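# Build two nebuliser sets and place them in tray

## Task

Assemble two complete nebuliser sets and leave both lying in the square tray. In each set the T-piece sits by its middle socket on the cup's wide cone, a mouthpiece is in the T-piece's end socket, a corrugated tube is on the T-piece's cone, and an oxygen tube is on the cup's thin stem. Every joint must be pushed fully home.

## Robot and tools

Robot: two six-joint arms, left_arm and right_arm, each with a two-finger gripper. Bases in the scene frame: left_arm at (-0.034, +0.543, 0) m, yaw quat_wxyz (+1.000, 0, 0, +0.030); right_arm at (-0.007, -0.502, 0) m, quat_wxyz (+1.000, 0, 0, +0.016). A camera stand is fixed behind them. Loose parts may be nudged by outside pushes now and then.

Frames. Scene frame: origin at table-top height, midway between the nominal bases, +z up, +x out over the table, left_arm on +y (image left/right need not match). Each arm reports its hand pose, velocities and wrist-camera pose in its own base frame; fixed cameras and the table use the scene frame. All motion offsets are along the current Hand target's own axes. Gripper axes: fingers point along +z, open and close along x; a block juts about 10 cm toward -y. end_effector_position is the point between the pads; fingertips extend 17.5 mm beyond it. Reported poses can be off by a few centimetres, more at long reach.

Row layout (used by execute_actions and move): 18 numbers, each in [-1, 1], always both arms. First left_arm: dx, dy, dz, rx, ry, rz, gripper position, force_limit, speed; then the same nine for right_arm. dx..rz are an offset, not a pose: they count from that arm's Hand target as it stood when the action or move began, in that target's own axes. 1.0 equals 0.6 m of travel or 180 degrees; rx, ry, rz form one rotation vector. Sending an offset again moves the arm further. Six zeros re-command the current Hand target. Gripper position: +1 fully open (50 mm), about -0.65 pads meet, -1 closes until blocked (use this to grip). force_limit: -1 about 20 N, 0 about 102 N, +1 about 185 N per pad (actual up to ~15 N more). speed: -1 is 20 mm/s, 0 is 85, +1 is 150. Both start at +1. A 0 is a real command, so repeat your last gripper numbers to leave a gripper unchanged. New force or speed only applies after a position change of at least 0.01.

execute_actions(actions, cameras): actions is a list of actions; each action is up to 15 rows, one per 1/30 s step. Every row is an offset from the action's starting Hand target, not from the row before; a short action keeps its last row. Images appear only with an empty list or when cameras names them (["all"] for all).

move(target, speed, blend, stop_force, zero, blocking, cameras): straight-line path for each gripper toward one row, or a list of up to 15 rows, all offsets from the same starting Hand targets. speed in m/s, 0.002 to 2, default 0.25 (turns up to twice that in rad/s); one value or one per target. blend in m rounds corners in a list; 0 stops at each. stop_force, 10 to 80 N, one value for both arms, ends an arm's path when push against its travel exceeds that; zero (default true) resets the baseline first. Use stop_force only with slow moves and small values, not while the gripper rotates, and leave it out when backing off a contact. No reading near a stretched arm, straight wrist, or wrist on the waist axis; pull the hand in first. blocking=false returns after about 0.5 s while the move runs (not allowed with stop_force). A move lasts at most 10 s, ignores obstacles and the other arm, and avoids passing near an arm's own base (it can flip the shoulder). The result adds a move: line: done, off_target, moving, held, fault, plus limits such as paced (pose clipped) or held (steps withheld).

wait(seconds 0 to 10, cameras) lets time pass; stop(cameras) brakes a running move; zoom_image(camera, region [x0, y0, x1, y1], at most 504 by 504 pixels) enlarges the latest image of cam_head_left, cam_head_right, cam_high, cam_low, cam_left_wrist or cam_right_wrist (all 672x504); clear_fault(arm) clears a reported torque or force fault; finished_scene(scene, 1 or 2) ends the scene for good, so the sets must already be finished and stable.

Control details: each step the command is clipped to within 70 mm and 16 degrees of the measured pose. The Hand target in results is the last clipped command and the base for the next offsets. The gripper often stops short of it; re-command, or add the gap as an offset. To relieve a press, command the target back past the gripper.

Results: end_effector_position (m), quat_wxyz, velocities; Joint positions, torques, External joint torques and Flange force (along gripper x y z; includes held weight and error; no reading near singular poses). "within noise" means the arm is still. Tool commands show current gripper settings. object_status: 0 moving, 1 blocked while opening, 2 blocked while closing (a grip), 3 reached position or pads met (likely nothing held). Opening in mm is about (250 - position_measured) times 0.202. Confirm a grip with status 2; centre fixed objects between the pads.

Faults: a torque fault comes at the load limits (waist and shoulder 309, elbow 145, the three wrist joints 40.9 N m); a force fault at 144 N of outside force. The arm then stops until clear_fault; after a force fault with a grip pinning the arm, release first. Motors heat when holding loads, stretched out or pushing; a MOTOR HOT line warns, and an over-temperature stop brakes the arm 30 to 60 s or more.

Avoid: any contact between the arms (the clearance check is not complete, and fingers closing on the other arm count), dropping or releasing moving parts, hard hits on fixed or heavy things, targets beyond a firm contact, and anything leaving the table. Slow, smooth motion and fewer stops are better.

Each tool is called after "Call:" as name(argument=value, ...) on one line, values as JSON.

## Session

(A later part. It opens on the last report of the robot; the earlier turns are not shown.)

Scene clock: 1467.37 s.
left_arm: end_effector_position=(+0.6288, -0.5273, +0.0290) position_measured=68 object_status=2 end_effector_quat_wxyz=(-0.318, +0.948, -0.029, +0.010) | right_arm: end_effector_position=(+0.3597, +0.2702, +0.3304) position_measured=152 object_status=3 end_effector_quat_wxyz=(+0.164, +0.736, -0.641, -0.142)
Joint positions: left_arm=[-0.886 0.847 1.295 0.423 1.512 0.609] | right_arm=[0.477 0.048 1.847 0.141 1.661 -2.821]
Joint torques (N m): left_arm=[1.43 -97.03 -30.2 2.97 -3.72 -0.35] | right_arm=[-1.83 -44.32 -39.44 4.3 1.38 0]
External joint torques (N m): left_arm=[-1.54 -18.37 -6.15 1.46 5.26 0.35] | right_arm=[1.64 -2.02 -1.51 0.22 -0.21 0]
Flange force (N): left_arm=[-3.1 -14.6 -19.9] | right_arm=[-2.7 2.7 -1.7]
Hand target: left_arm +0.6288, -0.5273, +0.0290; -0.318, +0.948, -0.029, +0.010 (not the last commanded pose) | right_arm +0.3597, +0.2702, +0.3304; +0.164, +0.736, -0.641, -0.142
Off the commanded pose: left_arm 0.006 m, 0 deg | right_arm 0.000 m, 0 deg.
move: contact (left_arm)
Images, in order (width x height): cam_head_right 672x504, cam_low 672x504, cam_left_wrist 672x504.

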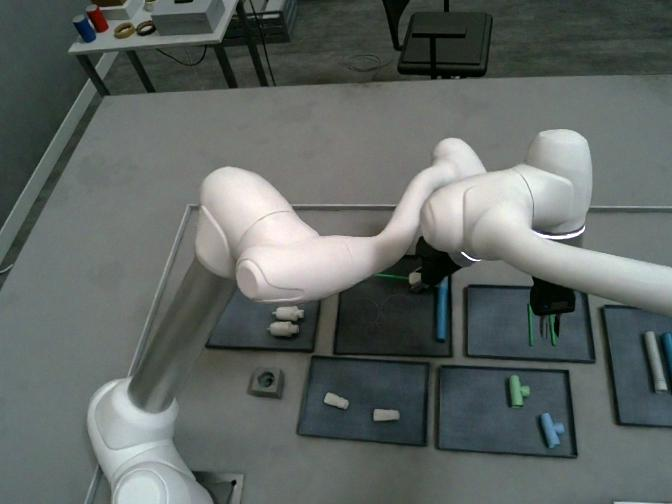

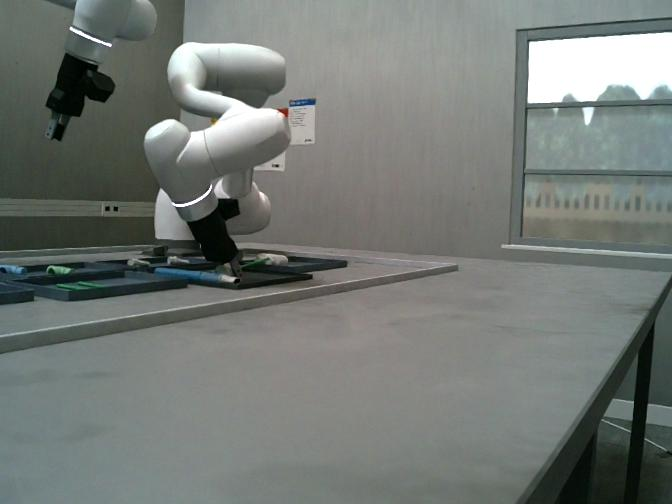

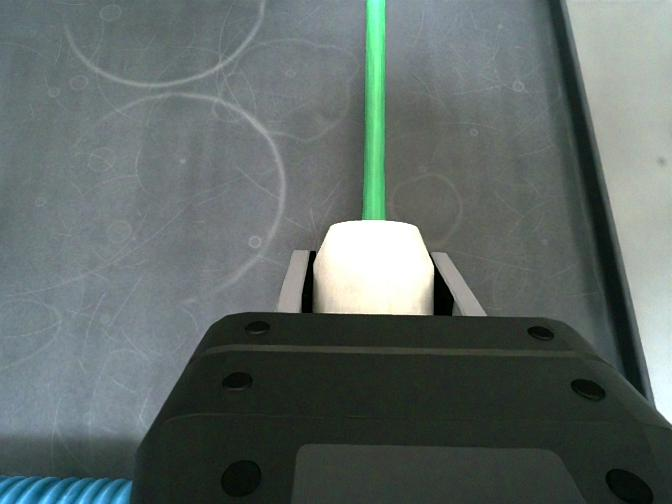

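Call:
move(target=[[0,-0.0013,-0.0017,0,0,0,-1,0,-0.5,0,0,0,0,0,0,0,-0.3,-0.5],[0,-0.0013,-0.0017,0,0,0,0.9,0,-1,0,0,0,0,0,0,0,-0.3,-0.5],[0,-0.0013,-0.1684,0,0,0,0.9,0,-1,0,0,0,0,0,0,0,-0.3,-0.5]], speed=[0.02,0.05,0.15], cameras=["cam_head_right","cam_low","cam_left_wrist"])

Call:
zoom_image(camera="cam_head_right", region=[320, 230, 480, 370])

Scene clock: 1521.03 s.
left_arm: end_effector_position=(+0.6250, -0.5876, +0.1100) position_measured=18 object_status=3 end_effector_quat_wxyz=(-0.318, +0.948, -0.029, +0.010) | right_arm: end_effector_position=(+0.3597, +0.2702, +0.3304) position_measured=152 object_status=3 end_effector_quat_wxyz=(+0.164, +0.736, -0.641, -0.142)
Joint positions: left_arm=[-0.928 0.848 1.129 0.404 1.678 0.641] | right_arm=[0.477 0.048 1.847 0.141 1.661 -2.821]
Joint torques (N m): left_arm=[1.55 -121.28 -39.19 5 1.1 -0.14] | right_arm=[-2.11 -44.57 -39.45 4.24 1.33 0.01]
External joint torques (N m): left_arm=[-1.58 2.78 -0.12 -0.2 0.4 0.14] | right_arm=[1.74 -0.81 -1.21 0.25 -0.18 -0.01]
Flange force (N): left_arm=[2.4 5.0 -2.1] | right_arm=[-3.4 1.1 -1.4]
Hand target: left_arm +0.6251, -0.5876, +0.1101; -0.318, +0.948, -0.029, +0.010 | right_arm +0.3597, +0.2702, +0.3304; +0.164, +0.736, -0.641, -0.142
Off the commanded pose: left_arm 0.000 m, 0 deg | right_arm 0.000 m, 0 deg.
move: done
Images, in order (width x height): cam_head_right 672x504, cam_low 672x504, cam_left_wrist 672x504.

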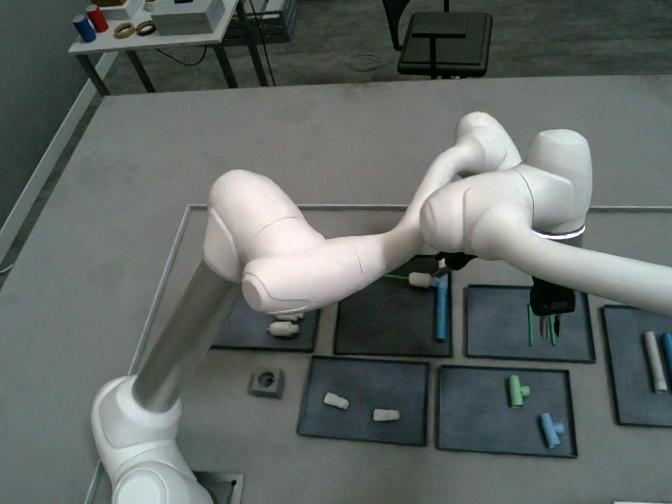

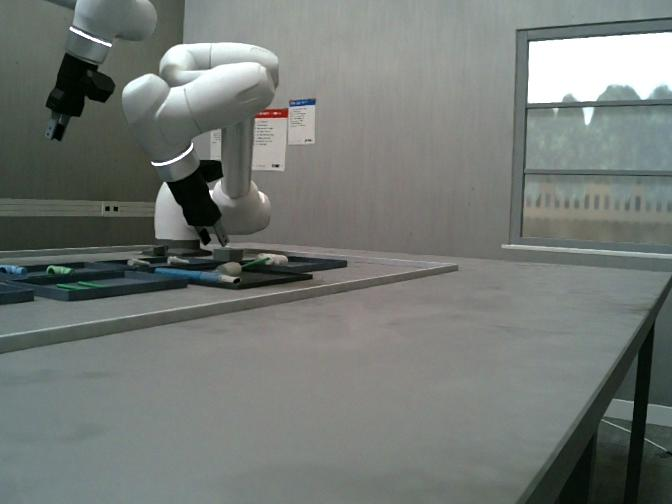

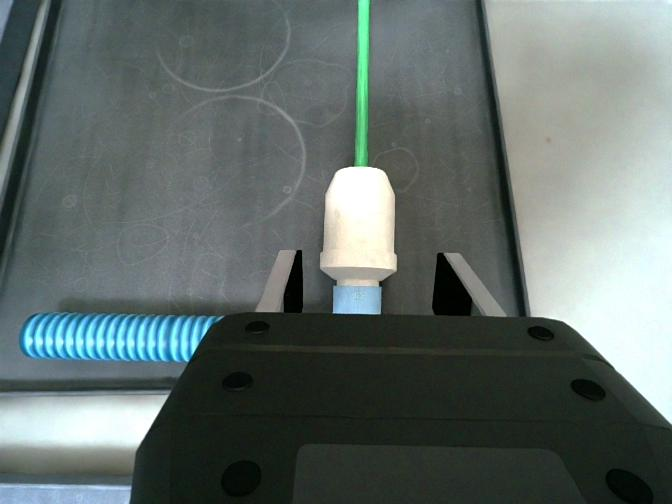

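Scaled by 3.150 from the camera's 672x504 image, which has a finer 960x720 frame.

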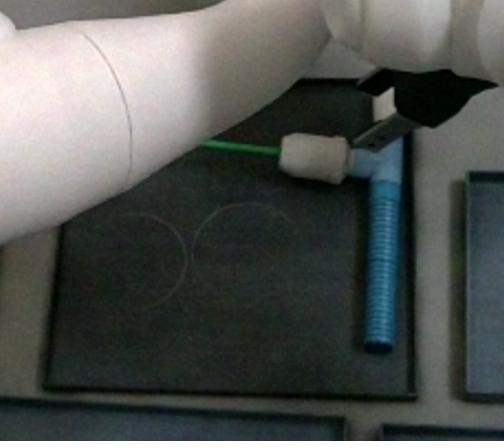

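Call:
move(target=[[-0.0588,-0.3615,-0.0197,0,-0.3018,-0.3996,0.54,-0.2,-0.5,-0.0567,-0.2325,0.2858,0,0,0,0.54,0.2,-0.5],[-0.1968,-0.5625,0.4292,0.0005,-0.6035,-0.7991,0.54,-0.2,-0.5,-0.0567,-0.2325,0.2858,0,0,0,0.54,0.2,-0.5]], speed=[0.3,0.3], cameras=["cam_head_left","cam_left_wrist","cam_right_wrist"])

Scene clock: 1541.90 s.
left_arm: end_effector_position=(+0.5333, -0.1566, +0.1083) position_measured=72 object_status=3 end_effector_quat_wxyz=(-0.009, +0.027, +0.948, -0.317) | right_arm: end_effector_position=(+0.4083, +0.3112, +0.1160) position_measured=72 object_status=3 end_effector_quat_wxyz=(+0.164, +0.736, -0.641, -0.142)
Joint positions: left_arm=[-0.03 0.266 2.129 -0.826 0.958 -0.98] | right_arm=[0.499 0.322 1.952 0.156 1.283 -2.857]
Joint torques (N m): left_arm=[1.73 -56.97 -27.04 1.07 0.63 -0.12] | right_arm=[-1.97 -65.35 -31.7 3.45 1.37 0.01]
External joint torques (N m): left_arm=[-1.94 2.43 -0.26 -0.37 0.4 0.12] | right_arm=[1.87 -1.26 -1.15 0.18 -0.2 -0.01]
Flange force (N): left_arm=[-3.7 -0.5 4.4] | right_arm=[-3.1 1.4 -1.4]
Hand target: left_arm +0.5333, -0.1566, +0.1083; -0.009, +0.027, +0.948, -0.317 | right_arm +0.4083, +0.3112, +0.1160; +0.164, +0.736, -0.641, -0.142
Off the commanded pose: left_arm 0.000 m, 0 deg | right_arm 0.000 m, 0 deg.
move: done
Images, in order (width x height): cam_head_left 672x504, cam_left_wrist 672x504, cam_right_wrist 672x504.

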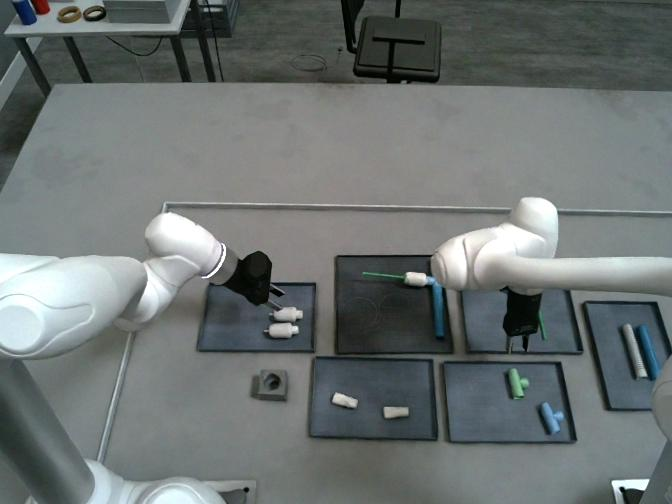

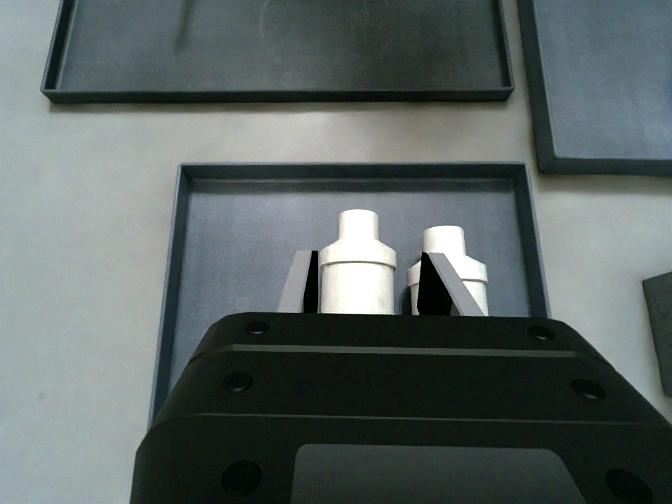

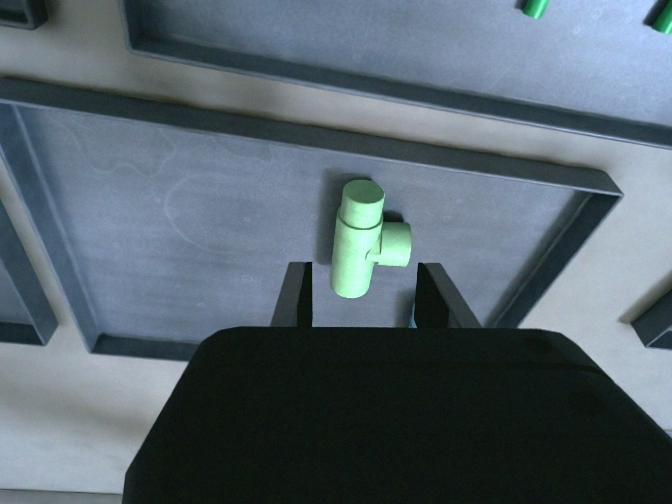

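Call:
move(target=[[0.0005,0,0.1667,0,0,0,0.736,-0.2,-0.5,0.0046,-0.0056,0.1640,0,-0.0108,0.0232,0.54,0.2,-0.5],[0.0005,0,0.1667,0,0,0,-1,-0.2,-0.5,0.0046,-0.0056,0.1640,0,-0.0108,0.0232,-1,0.2,-0.5],[0.0005,-0.0100,0.1533,0,0,0,-1,-0.2,-0.5,0.0046,0.0648,0.0130,0,-0.0108,0.0232,-1,0.2,-0.5]], speed=[0.1,0.05,0.1], cameras=["cam_head_left","cam_left_wrist","cam_right_wrist"])

Scene clock: 1585.30 s.
left_arm: end_effector_position=(+0.5295, -0.2167, +0.0385) position_measured=147 object_status=2 end_effector_quat_wxyz=(-0.009, +0.027, +0.948, -0.317) | right_arm: end_effector_position=(+0.3705, +0.3032, +0.1254) position_measured=137 object_status=2 end_effector_quat_wxyz=(+0.158, +0.710, -0.670, -0.149)
Joint positions: left_arm=[-0.142 0.368 2.171 -0.97 0.814 -0.891] | right_arm=[0.503 0.257 2.023 0.191 1.267 -2.792]
Joint torques (N m): left_arm=[1.62 -62.14 -21.98 0.7 0.77 -0.15] | right_arm=[-2.03 -58.88 -31.83 3.49 1.37 0.01]
External joint torques (N m): left_arm=[-1.64 2.34 -0.12 -0.38 0.4 0.15] | right_arm=[2.15 -0.96 -0.95 0.18 -0.22 -0.01]
Flange force (N): left_arm=[-2.4 0.1 5.1] | right_arm=[-3.7 1.8 -0.7]
Hand target: left_arm +0.5295, -0.2166, +0.0385; -0.009, +0.027, +0.948, -0.317 | right_arm +0.3705, +0.3032, +0.1254; +0.158, +0.710, -0.670, -0.149
Off the commanded pose: left_arm 0.000 m, 0 deg | right_arm 0.000 m, 0 deg.
move: done
Images, in order (width x height): cam_head_left 672x504, cam_left_wrist 672x504, cam_right_wrist 672x504.

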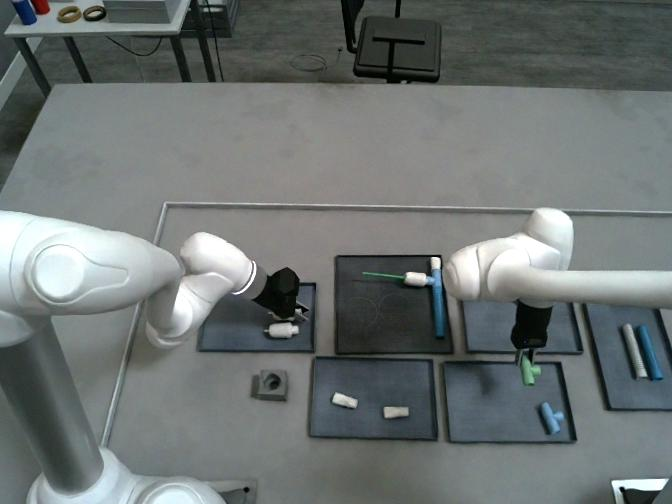

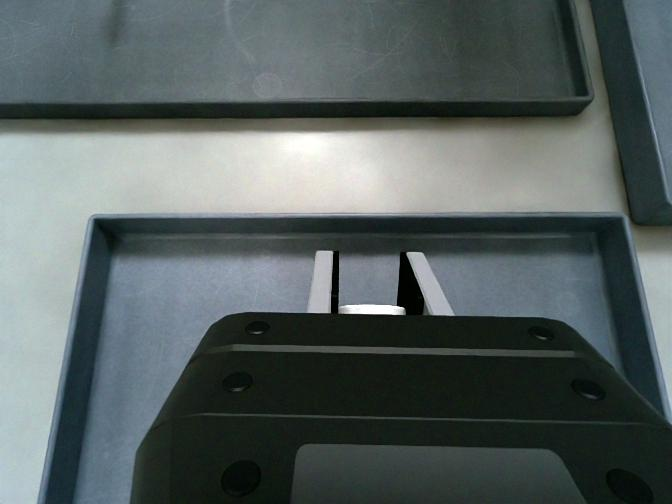

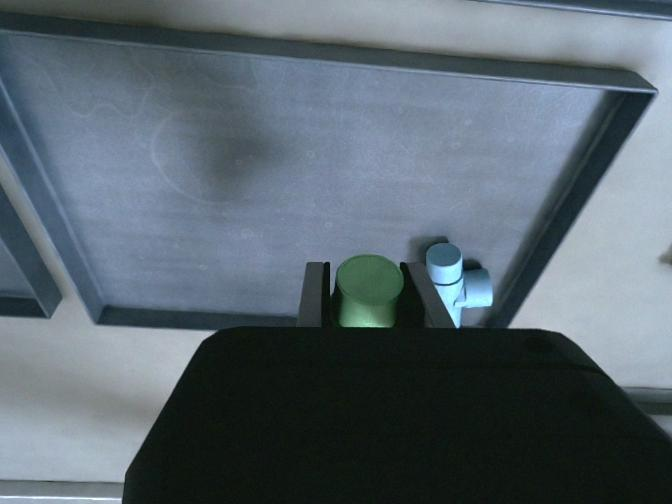

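Call:
move(target=[[-0.0467,0,0,0,0,0,-1,-0.2,-0.5,-0.2552,-0.0507,-0.1612,0,-0.212,0.453,-1,0.2,-0.5],[-0.0467,0.0098,0.0130,0,0,0,-1,-0.2,-0.5,-0.5118,-0.1275,-0.2113,0,0.4117,-0.8798,-1,0.2,-0.5],[-0.0467,0.0098,0.0130,0,0,0,1,-0.2,-0.5,-0.5118,-0.1275,-0.2113,0,0.4117,-0.8798,-1,0.2,-0.5]], speed=[0.4,0.4,0.05], cameras=["cam_head_left","cam_left_wrist","cam_right_wrist","cam_low"])

Scene clock: 1615.30 s.
left_arm: end_effector_position=(+0.5574, -0.2182, +0.0286) position_measured=3 object_status=3 end_effector_quat_wxyz=(-0.009, +0.027, +0.948, -0.317) | right_arm: end_effector_position=(+0.4754, +0.6170, +0.2076) position_measured=137 object_status=2 end_effector_quat_wxyz=(+0.156, +0.701, +0.679, +0.151)
Joint positions: left_arm=[-0.137 0.414 2.121 -0.965 0.818 -0.893] | right_arm=[1.007 0.361 1.697 -0.482 0.91 1.304]
Joint torques (N m): left_arm=[1.78 -66.78 -22.01 0.72 0.78 -0.14] | right_arm=[-2.02 -75.35 -37.41 2.29 -0.2 0.03]
External joint torques (N m): left_arm=[-2.09 2.54 0.09 -0.4 0.4 0.14] | right_arm=[1.88 -0.91 -1.11 0.19 -0.13 -0.03]
Flange force (N): left_arm=[-2.1 -0.2 5.7] | right_arm=[2.1 -0.8 -2.2]
Hand target: left_arm +0.5574, -0.2182, +0.0287; -0.009, +0.027, +0.948, -0.317 | right_arm +0.4754, +0.6170, +0.2076; +0.156, +0.701, +0.679, +0.151
Off the commanded pose: left_arm 0.000 m, 0 deg | right_arm 0.000 m, 0 deg.
move: done
Images, in order (width x height): cam_head_left 672x504, cam_low 672x504, cam_left_wrist 672x504, cam_right_wrist 672x504.

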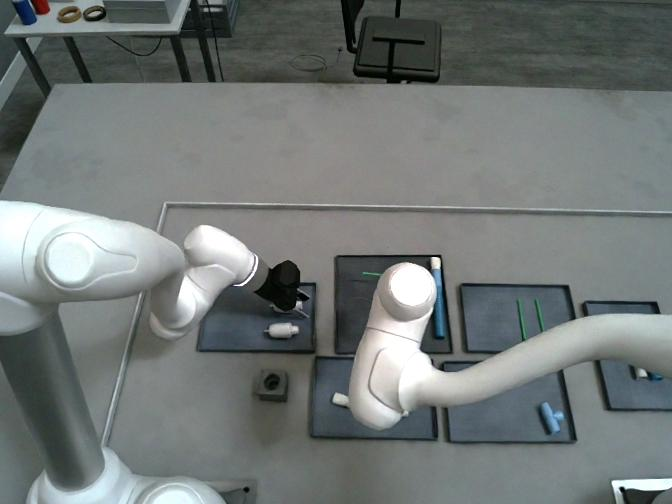

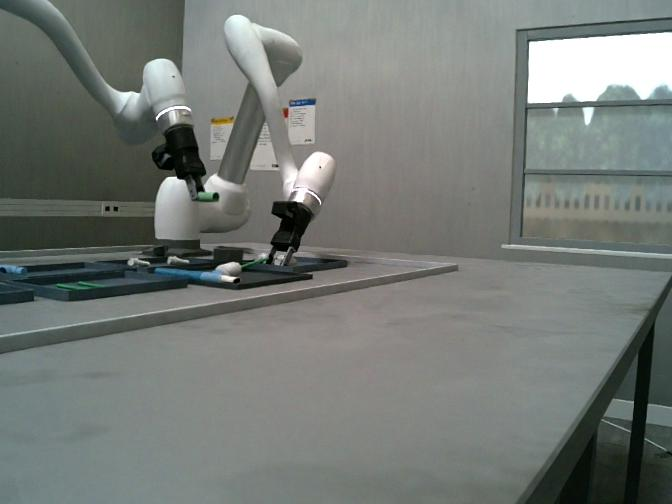

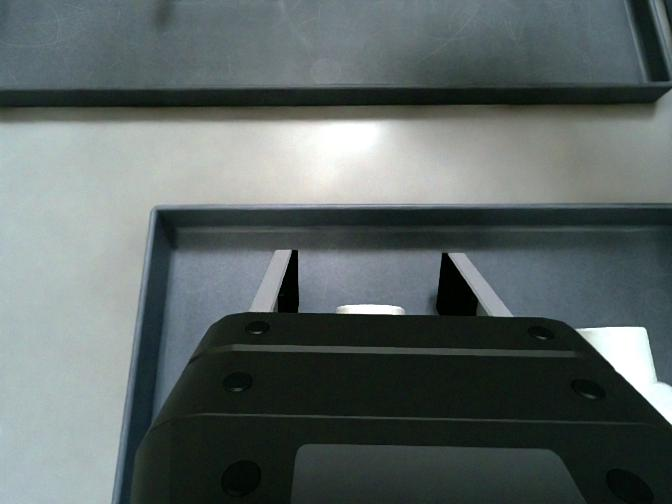

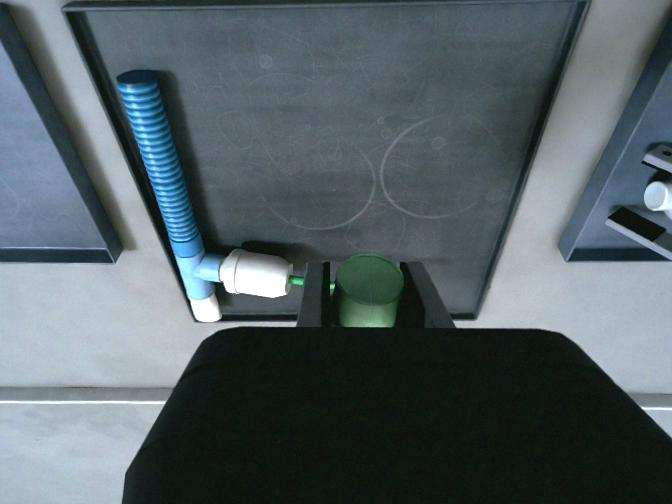

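Call:
move(target=[[0,0.0605,-0.0498,0,0,0,1,-0.2,-0.5,0,0,0,0,0,0,-1,0.2,-0.5],[0,0.0605,-0.0498,0,0,0,-1,0,-0.5,0,0,0,0,0,0,-1,0.2,-0.5],[0,0.0003,-0.1297,0,0,0,-1,0,-0.5,0,0,0,0,0,0,-1,0.2,-0.5],[0.0933,-0.3367,-0.1148,-0.0139,0.0080,0.0107,-1,0,-0.5,0,0,0,0,0,0,-1,0.2,-0.5]], speed=[0.08,0.05,0.12,0.25], cameras=["cam_low","cam_left_wrist","cam_right_wrist"])

Call:
zoom_image(camera="cam_low", region=[150, 170, 270, 220])

Call:
zoom_image(camera="cam_left_wrist", region=[270, 60, 470, 320])

Scene clock: 1635.20 s.
left_arm: end_effector_position=(+0.4949, -0.3347, +0.2053) position_measured=66 object_status=2 end_effector_quat_wxyz=(-0.015, +0.047, +0.954, -0.296) | right_arm: end_effector_position=(+0.4754, +0.6170, +0.2076) position_measured=137 object_status=2 end_effector_quat_wxyz=(+0.156, +0.701, +0.679, +0.151)
Joint positions: left_arm=[-0.387 0.132 2.054 -0.752 0.92 -1.4] | right_arm=[1.007 0.361 1.697 -0.482 0.91 1.304]
Joint torques (N m): left_arm=[2.27 -50.2 -34.94 1.55 -0.1 -0.17] | right_arm=[-2.14 -75.25 -37.29 2.28 -0.17 0.04]
External joint torques (N m): left_arm=[-2.3 2.26 0.69 -0.36 0.39 0.17] | right_arm=[2.13 -1.16 -1.29 0.21 -0.16 -0.04]
Flange force (N): left_arm=[-1.0 -1.6 4.9] | right_arm=[2.3 -0.9 -2.6]
Hand target: left_arm +0.4948, -0.3347, +0.2053; -0.015, +0.047, +0.954, -0.296 | right_arm +0.4754, +0.6170, +0.2076; +0.156, +0.701, +0.679, +0.151
Off the commanded pose: left_arm 0.000 m, 0 deg | right_arm 0.000 m, 0 deg.
move: done
Images, in order (width x height): cam_low 672x504, cam_left_wrist 672x504, cam_right_wrist 672x504.

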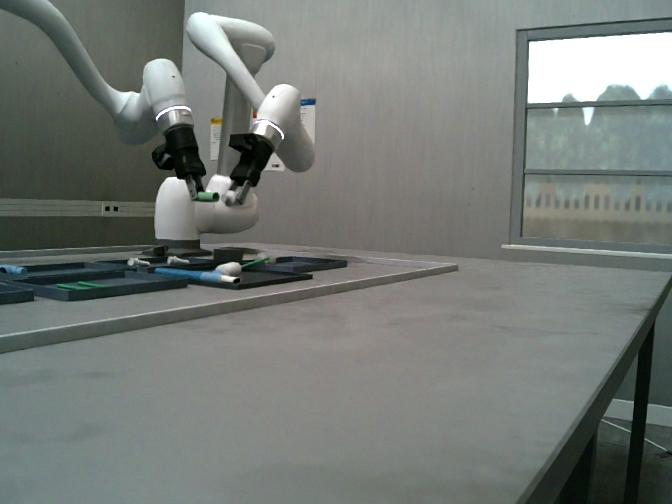

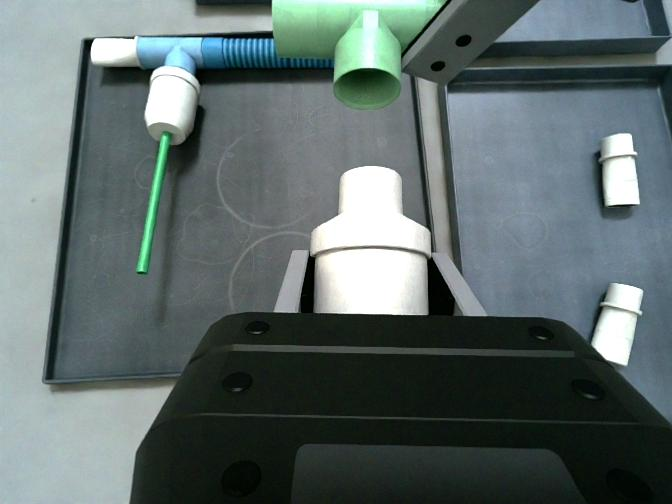

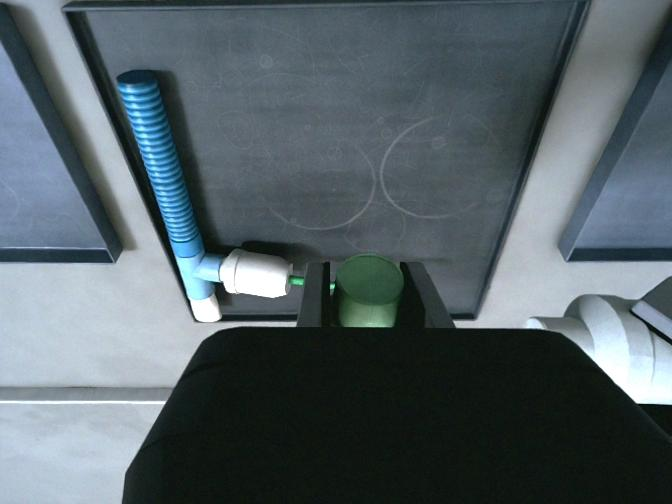

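Scaled by 4.200 from the camera's 672x504 image, which has a finer 960x720 frame.

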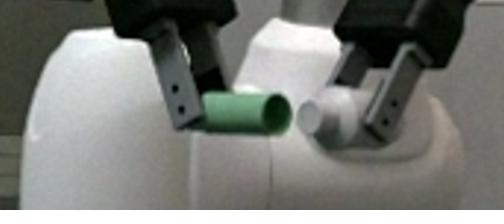

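Scaled by 1.938 from the camera's 672x504 image, which has a finer 960x720 frame.

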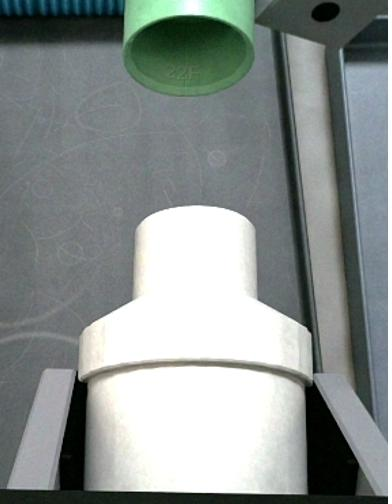

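Call:
zoom_image(camera="cam_low", region=[190, 182, 246, 212])

Scaled by 9.000 from the camera's 672x504 image, which has a finer 960x720 frame.

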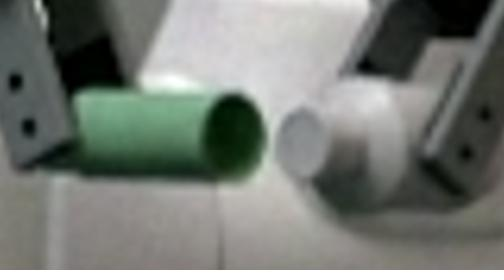

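Call:
move(target=[-0.0021,-0.0340,0.0210,0,0,0,-1,0,-0.5,0,0,0,0,0,0,-1,0.2,-0.5], speed=0.06, stop_force=12, cameras=["cam_low","cam_left_wrist"])

Call:
zoom_image(camera="cam_low", region=[190, 182, 246, 212])

Call:
zoom_image(camera="cam_left_wrist", region=[270, 60, 470, 320])

Scene clock: 1659.73 s.
left_arm: end_effector_position=(+0.4937, -0.3587, +0.2065) position_measured=66 object_status=2 end_effector_quat_wxyz=(-0.015, +0.047, +0.954, -0.296) | right_arm: end_effector_position=(+0.4754, +0.6170, +0.2076) position_measured=137 object_status=2 end_effector_quat_wxyz=(+0.156, +0.701, +0.679, +0.151)
Joint positions: left_arm=[-0.428 0.141 2.04 -0.754 0.9 -1.435] | right_arm=[1.007 0.361 1.697 -0.482 0.91 1.304]
Joint torques (N m): left_arm=[1.56 -51.6 -34.86 1.51 -0.18 -0.16] | right_arm=[-2.36 -75.32 -37.39 2.33 -0.17 0.08]
External joint torques (N m): left_arm=[-1.63 2.7 0.39 -0.31 0.41 0.16] | right_arm=[2.68 -1 -1.11 0.17 -0.17 -0.08]
Flange force (N): left_arm=[-2.4 -0.8 4.4] | right_arm=[2.5 -1.7 -2.7]
Hand target: left_arm +0.4937, -0.3587, +0.2065; -0.015, +0.047, +0.954, -0.296 | right_arm +0.4754, +0.6170, +0.2076; +0.156, +0.701, +0.679, +0.151
Off the commanded pose: left_arm 0.000 m, 0 deg | right_arm 0.000 m, 0 deg.
move: done
Images, in order (width x height): cam_low 672x504, cam_left_wrist 672x504.

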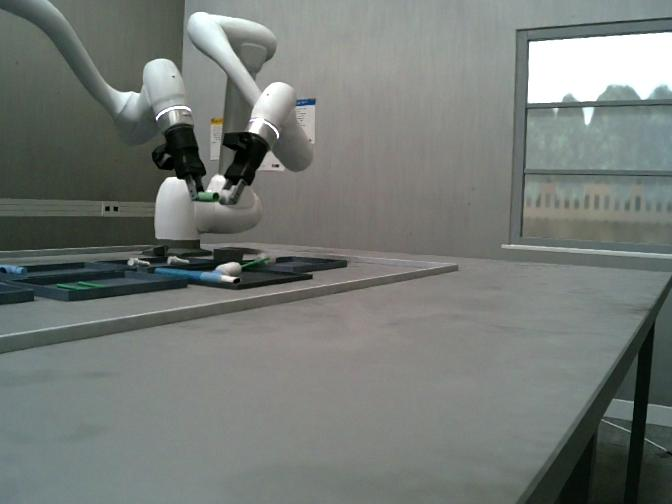

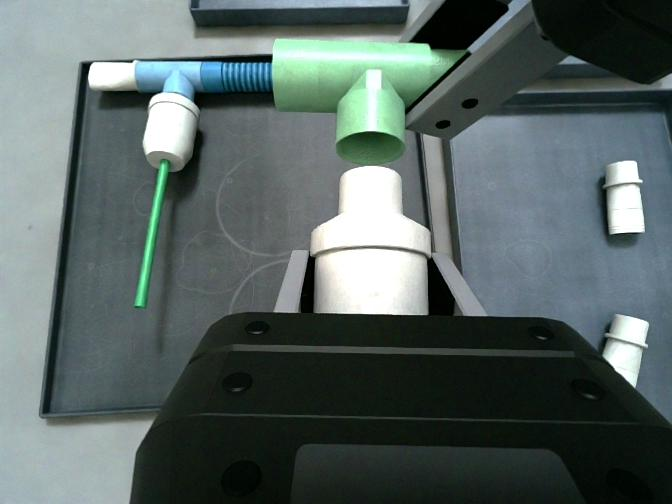

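Scaled by 9.000 from the camera's 672x504 image, which has a finer 960x720 frame.

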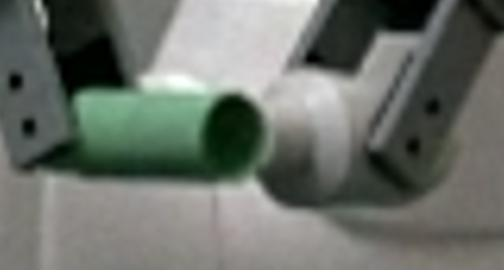

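Scaled by 1.938 from the camera's 672x504 image, which has a finer 960x720 frame.

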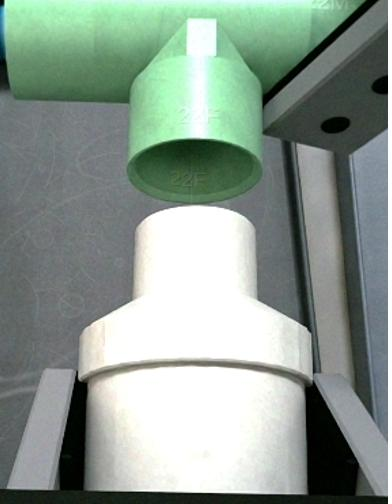

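Call:
move(target=[-0.0027,0.0002,-0.0002,0,0.0063,0.0092,-1,0,-0.5,0,0,0,0,0,0,-1,0.2,-0.5], speed=0.05)

Call:
move(target=[0,-0.0184,0.0127,0,0,0,-1,0,-0.5,0,0,0,0,0,0,-1,0.2,-0.5], speed=0.025, stop_force=15, cameras=["cam_low","cam_left_wrist"])

Call:
zoom_image(camera="cam_left_wrist", region=[270, 60, 470, 320])

Scene clock: 1677.53 s.
left_arm: end_effector_position=(+0.4954, -0.3587, +0.2065) position_measured=66 object_status=2 end_effector_quat_wxyz=(-0.020, +0.064, +0.953, -0.296) | right_arm: end_effector_position=(+0.4754, +0.6170, +0.2076) position_measured=137 object_status=2 end_effector_quat_wxyz=(+0.156, +0.701, +0.679, +0.151)
Joint positions: left_arm=[-0.424 0.152 2.028 -0.749 0.924 -1.407] | right_arm=[1.007 0.361 1.697 -0.482 0.91 1.304]
Joint torques (N m): left_arm=[1.84 -53.07 -34.74 1.53 -0.11 -0.13] | right_arm=[-2.3 -75.31 -37.39 2.28 -0.15 0]
External joint torques (N m): left_arm=[-1.78 2.94 0.24 -0.32 0.38 0.13] | right_arm=[1.66 -0.32 -0.96 0.17 -0.17 0]
Flange force (N): left_arm=[-3.0 -1.0 4.6] | right_arm=[2.4 -0.7 -1.4]
Hand target: left_arm +0.4954, -0.3587, +0.2065; -0.020, +0.064, +0.953, -0.296 | right_arm +0.4754, +0.6170, +0.2076; +0.156, +0.701, +0.679, +0.151
Off the commanded pose: left_arm 0.000 m, 0 deg | right_arm 0.000 m, 0 deg.
move: done

Scene clock: 1678.70 s.
left_arm: end_effector_position=(+0.4936, -0.3720, +0.2065) position_measured=66 object_status=2 end_effector_quat_wxyz=(-0.020, +0.064, +0.953, -0.296) | right_arm: end_effector_position=(+0.4753, +0.6170, +0.2076) position_measured=137 object_status=2 end_effector_quat_wxyz=(+0.156, +0.701, +0.679, +0.151)
Joint positions: left_arm=[-0.447 0.156 2.022 -0.751 0.911 -1.425] | right_arm=[1.007 0.361 1.697 -0.482 0.91 1.304]
Joint torques (N m): left_arm=[0.72 -53.68 -35.41 1.13 0.07 -0.11] | right_arm=[-1.58 -74.42 -37.58 2.35 -0.62 -0.03]
External joint torques (N m): left_arm=[-0.67 3.04 0.81 0.09 0.17 0.11] | right_arm=[1.27 -1.56 -0.84 0.11 0.29 0.03]
Flange force (N): left_arm=[-2.7 0.8 4.0] | right_arm=[0.7 -0.6 -3.0]
Hand target: left_arm +0.4936, -0.3720, +0.2065; -0.020, +0.064, +0.953, -0.296 | right_arm +0.4754, +0.6170, +0.2076; +0.156, +0.701, +0.679, +0.151
Off the commanded pose: left_arm 0.000 m, 0 deg | right_arm 0.000 m, 0 deg.
move: done
Images, in order (width x height): cam_low 672x504, cam_left_wrist 672x504.

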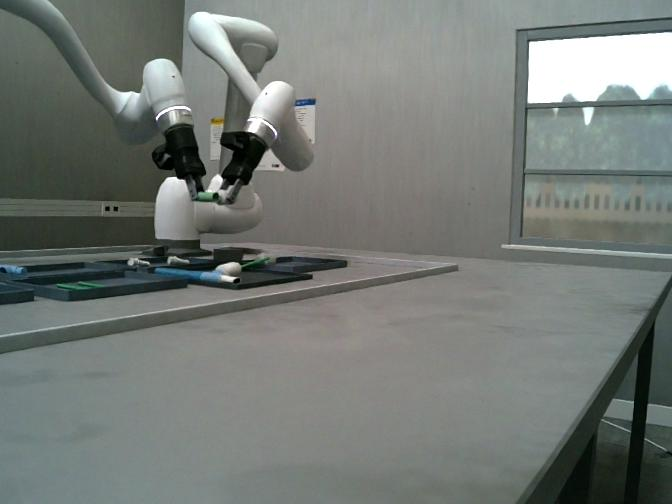

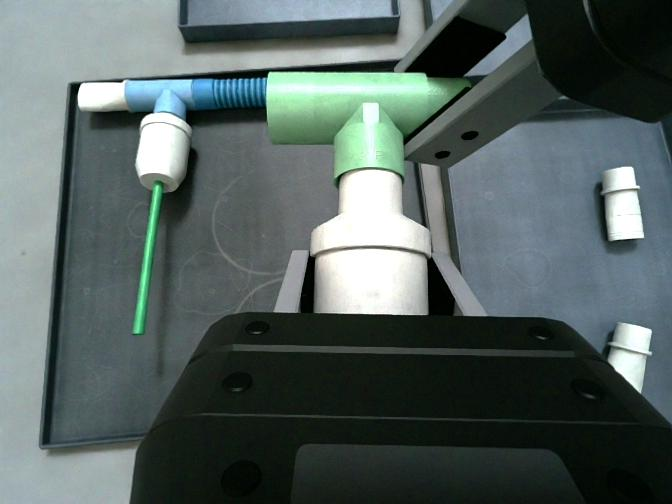

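Scaled by 1.938 from the camera's 672x504 image, which has a finer 960x720 frame.

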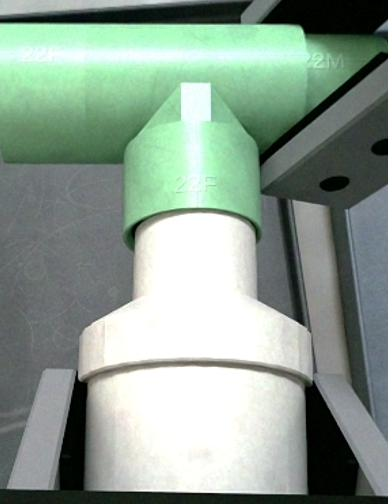

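Call:
move(target=[0,-0.0247,0.0170,0,0,0,-1,0,-0.5,0,0,0,0,0,0,-1,0.2,-0.5], speed=0.02, stop_force=65, zero=false, cameras=["cam_low","cam_left_wrist"])

Call:
zoom_image(camera="cam_left_wrist", region=[270, 60, 470, 320])

Scene clock: 1683.17 s.
left_arm: end_effector_position=(+0.4912, -0.3897, +0.2065) position_measured=66 object_status=2 end_effector_quat_wxyz=(-0.020, +0.064, +0.953, -0.296) | right_arm: end_effector_position=(+0.4754, +0.6169, +0.2076) position_measured=137 object_status=2 end_effector_quat_wxyz=(+0.156, +0.701, +0.679, +0.151)
Joint positions: left_arm=[-0.477 0.163 2.014 -0.753 0.895 -1.45] | right_arm=[1.007 0.361 1.697 -0.482 0.91 1.304]
Joint torques (N m): left_arm=[-43.57 -57.62 -41.83 -11.62 7.95 0.17] | right_arm=[15.73 -67.18 -71.52 1.7 -22.76 -1.04]
External joint torques (N m): left_arm=[43.09 6.26 7.22 12.81 -7.73 -0.17] | right_arm=[-16 -9.14 32.98 0.77 22.44 1.04]
Flange force (N): left_arm=[-20.8 61.5 -30.0] | right_arm=[-65.4 -18.7 -19.1]
Hand target: left_arm +0.4912, -0.3897, +0.2065; -0.020, +0.064, +0.953, -0.296 | right_arm +0.4754, +0.6170, +0.2076; +0.156, +0.701, +0.679, +0.151
Off the commanded pose: left_arm 0.000 m, 0 deg | right_arm 0.000 m, 0 deg.
move: contact (left_arm)
Images, in order (width x height): cam_low 672x504, cam_left_wrist 672x504.

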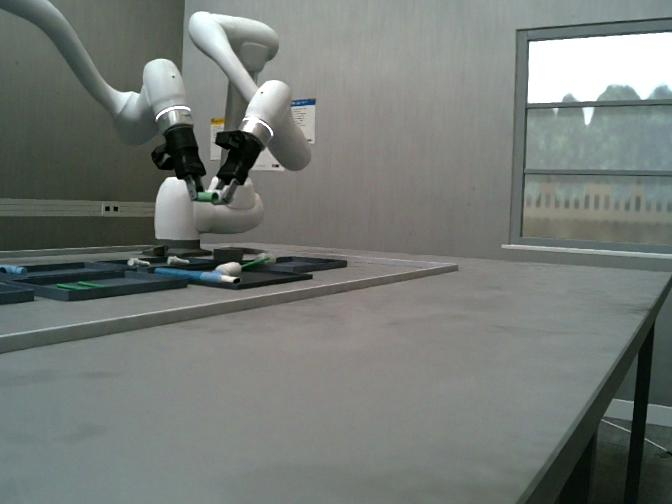

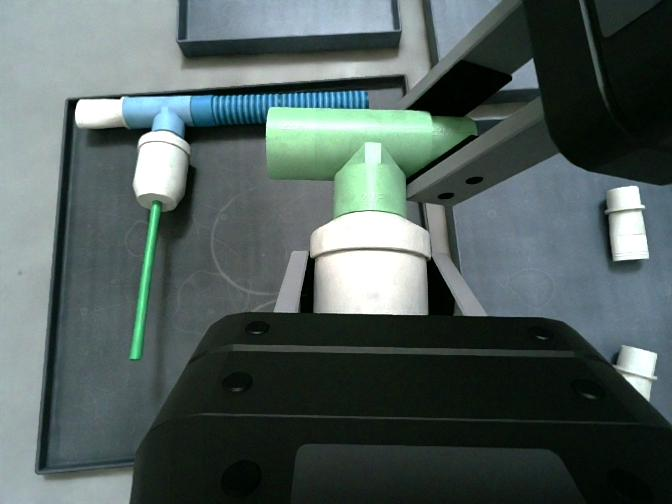

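Scaled by 1.938 from the camera's 672x504 image, which has a finer 960x720 frame.

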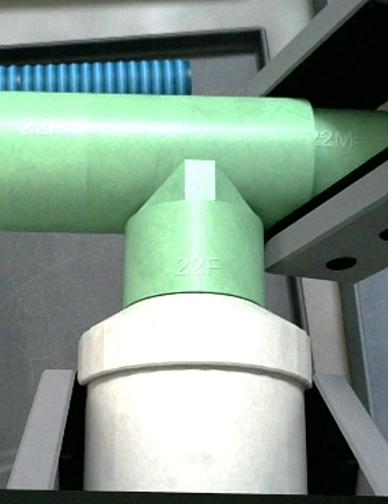

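Call:
zoom_image(camera="cam_left_wrist", region=[60, 80, 220, 230])

Scaled by 3.150 from the camera's 672x504 image, which has a finer 960x720 frame.

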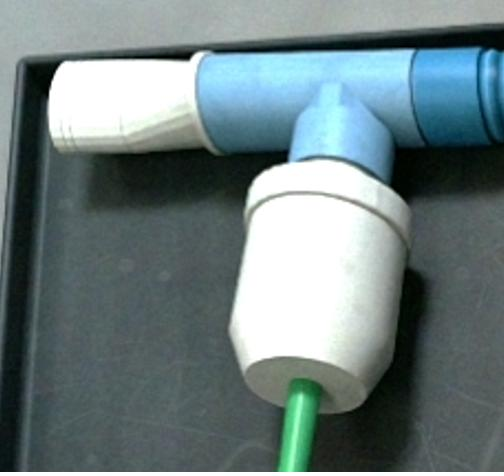

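Call:
zoom_image(camera="cam_left_wrist", region=[560, 160, 672, 400])

Scaled by 2.100 from the camera's 672x504 image, which has a finer 960x720 frame.

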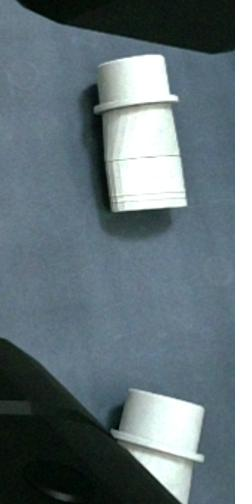

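Call:
move(target=[[0,0.0045,-0.0031,0,0,0,-1,0,-0.5,0,0,0,0,0,0,-1,0.2,-0.5],[0,0.0045,-0.0031,0,0,0,0.85,0,-0.5,0,0,0,0,0,0,-1,0.2,-0.5],[0,0.0045,-0.1698,0,0,0,0.85,0,-0.5,0,0,0,0,0,0,-1,0.2,-0.5],[0.2137,-0.0242,-0.1507,0,0,0,0.85,0,-0.5,0,0,0,0,0,0,-1,0.2,-0.5],[0.3722,0.0848,0.1442,0.0025,0.0101,0.0166,0.85,0,-0.5,0,0,0,0,0,0,-1,0.2,-0.5]], speed=[0.02,0.05,0.15,0.3,0.3], blend=[0,0,0.02,0.03,0], cameras=["cam_left_wrist","cam_right_wrist","cam_head_left"])

Call:
zoom_image(camera="cam_right_wrist", region=[140, 220, 320, 340])

Scene clock: 1763.17 s.
left_arm: end_effector_position=(+0.2688, -0.3669, +0.1066) position_measured=25 object_status=3 end_effector_quat_wxyz=(-0.028, +0.093, +0.949, -0.299) | right_arm: end_effector_position=(+0.4754, +0.6170, +0.2076) position_measured=137 object_status=2 end_effector_quat_wxyz=(+0.156, +0.701, +0.679, +0.151)
Joint positions: left_arm=[-0.691 0.002 2.44 -1.007 0.637 -1.249] | right_arm=[1.007 0.361 1.697 -0.482 0.91 1.304]
Joint torques (N m): left_arm=[2 -28.32 -26.28 0.79 0.14 -0.13] | right_arm=[-2.05 -75.44 -37.53 2.27 -0.19 0.01]
External joint torques (N m): left_arm=[-2.25 2.33 0.05 -0.32 0.42 0.13] | right_arm=[1.98 -0.54 -0.9 0.21 -0.14 -0.01]
Flange force (N): left_arm=[-0.7 -2.2 8.1] | right_arm=[2.3 -1.1 -1.8]
Hand target: left_arm +0.2688, -0.3669, +0.1066; -0.028, +0.093, +0.949, -0.299 | right_arm +0.4754, +0.6170, +0.2076; +0.156, +0.701, +0.679, +0.151
Off the commanded pose: left_arm 0.000 m, 0 deg | right_arm 0.000 m, 0 deg.
move: done
Images, in order (width x height): cam_head_left 672x504, cam_left_wrist 672x504, cam_right_wrist 672x504.

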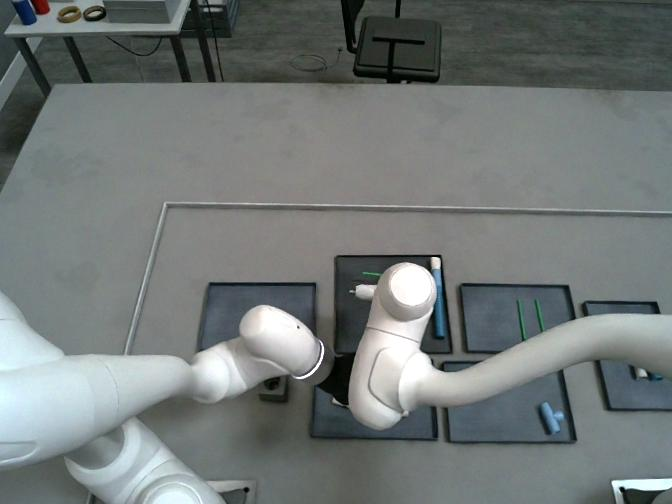

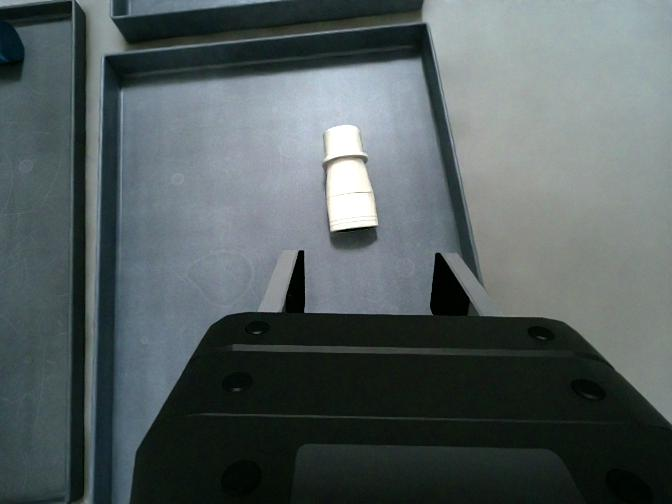

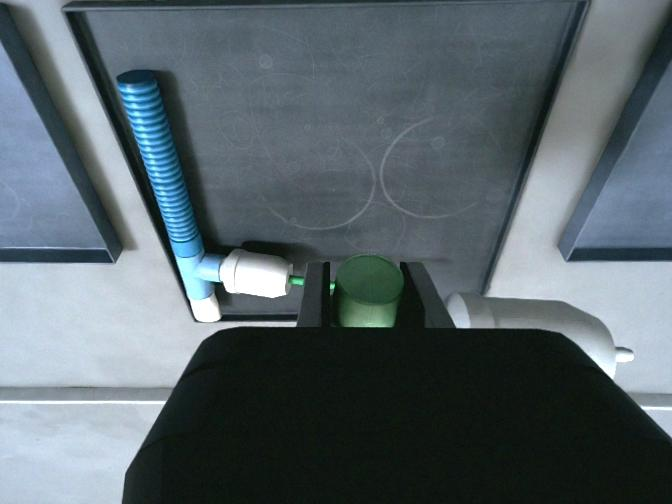

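Scaled by 2.800 from the camera's 672x504 image, which has a finer 960x720 frame.

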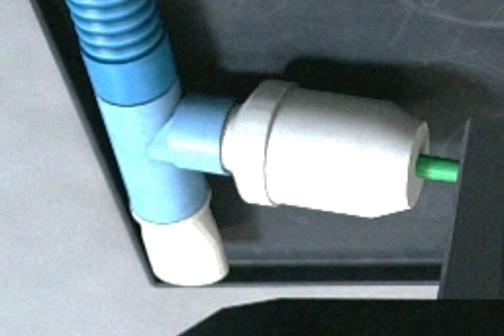

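Call:
move(target=[[0.0030,-0.0128,0.0392,-0.0001,-0.0233,-0.0332,0.85,0,-0.5,-0.0653,0.1382,0.0643,0.0006,0.2220,-0.4740,-1,0.2,-0.5],[-0.0065,-0.0125,0.1720,-0.0001,-0.0233,-0.0332,0.85,0,-0.5,-0.0653,0.1382,0.0643,0.0006,0.2220,-0.4740,-1,0.2,-0.5],[-0.0065,-0.0125,0.1720,-0.0001,-0.0233,-0.0332,-1,0.4,-0.5,-0.0653,0.1382,0.0643,0.0006,0.2220,-0.4740,-1,0.2,-0.5]], speed=[0.35,0.1,0.05], cameras=["cam_left_wrist","cam_right_wrist","cam_head_left"])

Scene clock: 1803.07 s.
left_arm: end_effector_position=(+0.2602, -0.4317, +0.0263) position_measured=123 object_status=0 end_effector_quat_wxyz=(-0.009, +0.033, +0.953, -0.300) | right_arm: end_effector_position=(+0.5655, +0.5749, +0.2079) position_measured=137 object_status=2 end_effector_quat_wxyz=(-0.005, -0.020, +0.976, +0.216)
Joint positions: left_arm=[-0.867 0.195 2.468 -1.542 0.409 -0.928] | right_arm=[0.623 0.382 1.666 0.468 0.9 -1.249]
Joint torques (N m): left_arm=[1.72 -39.8 -17.61 -0.07 0.65 -0.13] | right_arm=[-1.98 -79.48 -39.46 4.17 -0.25 0.03]
External joint torques (N m): left_arm=[-1.87 2.11 0.04 -0.45 0.42 0.13] | right_arm=[1.78 -1.12 -1.25 0.22 -0.14 -0.03]
Flange force (N): left_arm=[0.0 0.0 0.0] | right_arm=[0.6 3.0 -0.4]
Hand target: left_arm +0.2602, -0.4317, +0.0263; -0.009, +0.033, +0.953, -0.300 | right_arm +0.5655, +0.5749, +0.2079; -0.005, -0.020, +0.976, +0.216
Off the commanded pose: left_arm 0.000 m, 0 deg | right_arm 0.000 m, 0 deg.
move: done
Images, in order (width x height): cam_head_left 672x504, cam_left_wrist 672x504, cam_right_wrist 672x504.

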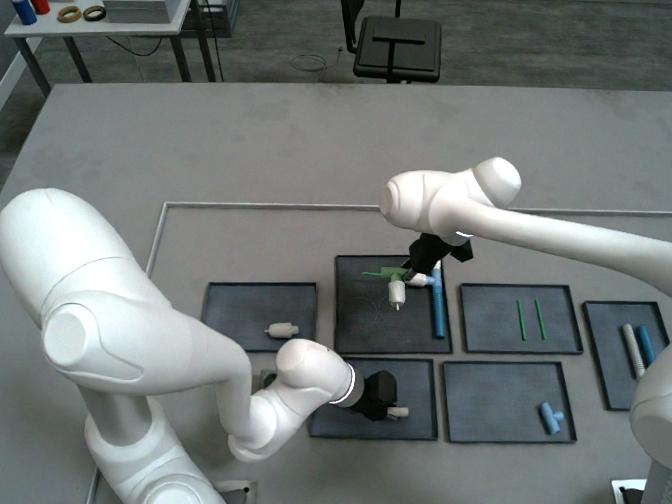

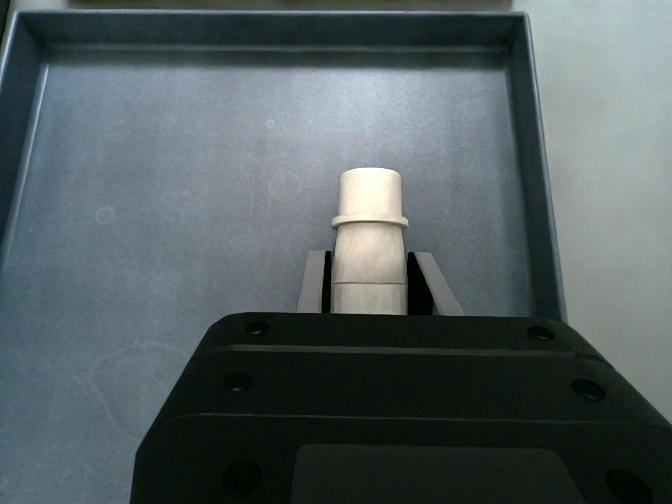

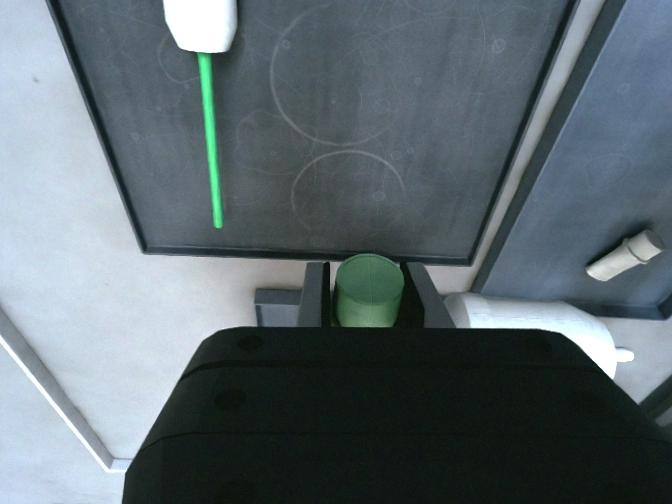

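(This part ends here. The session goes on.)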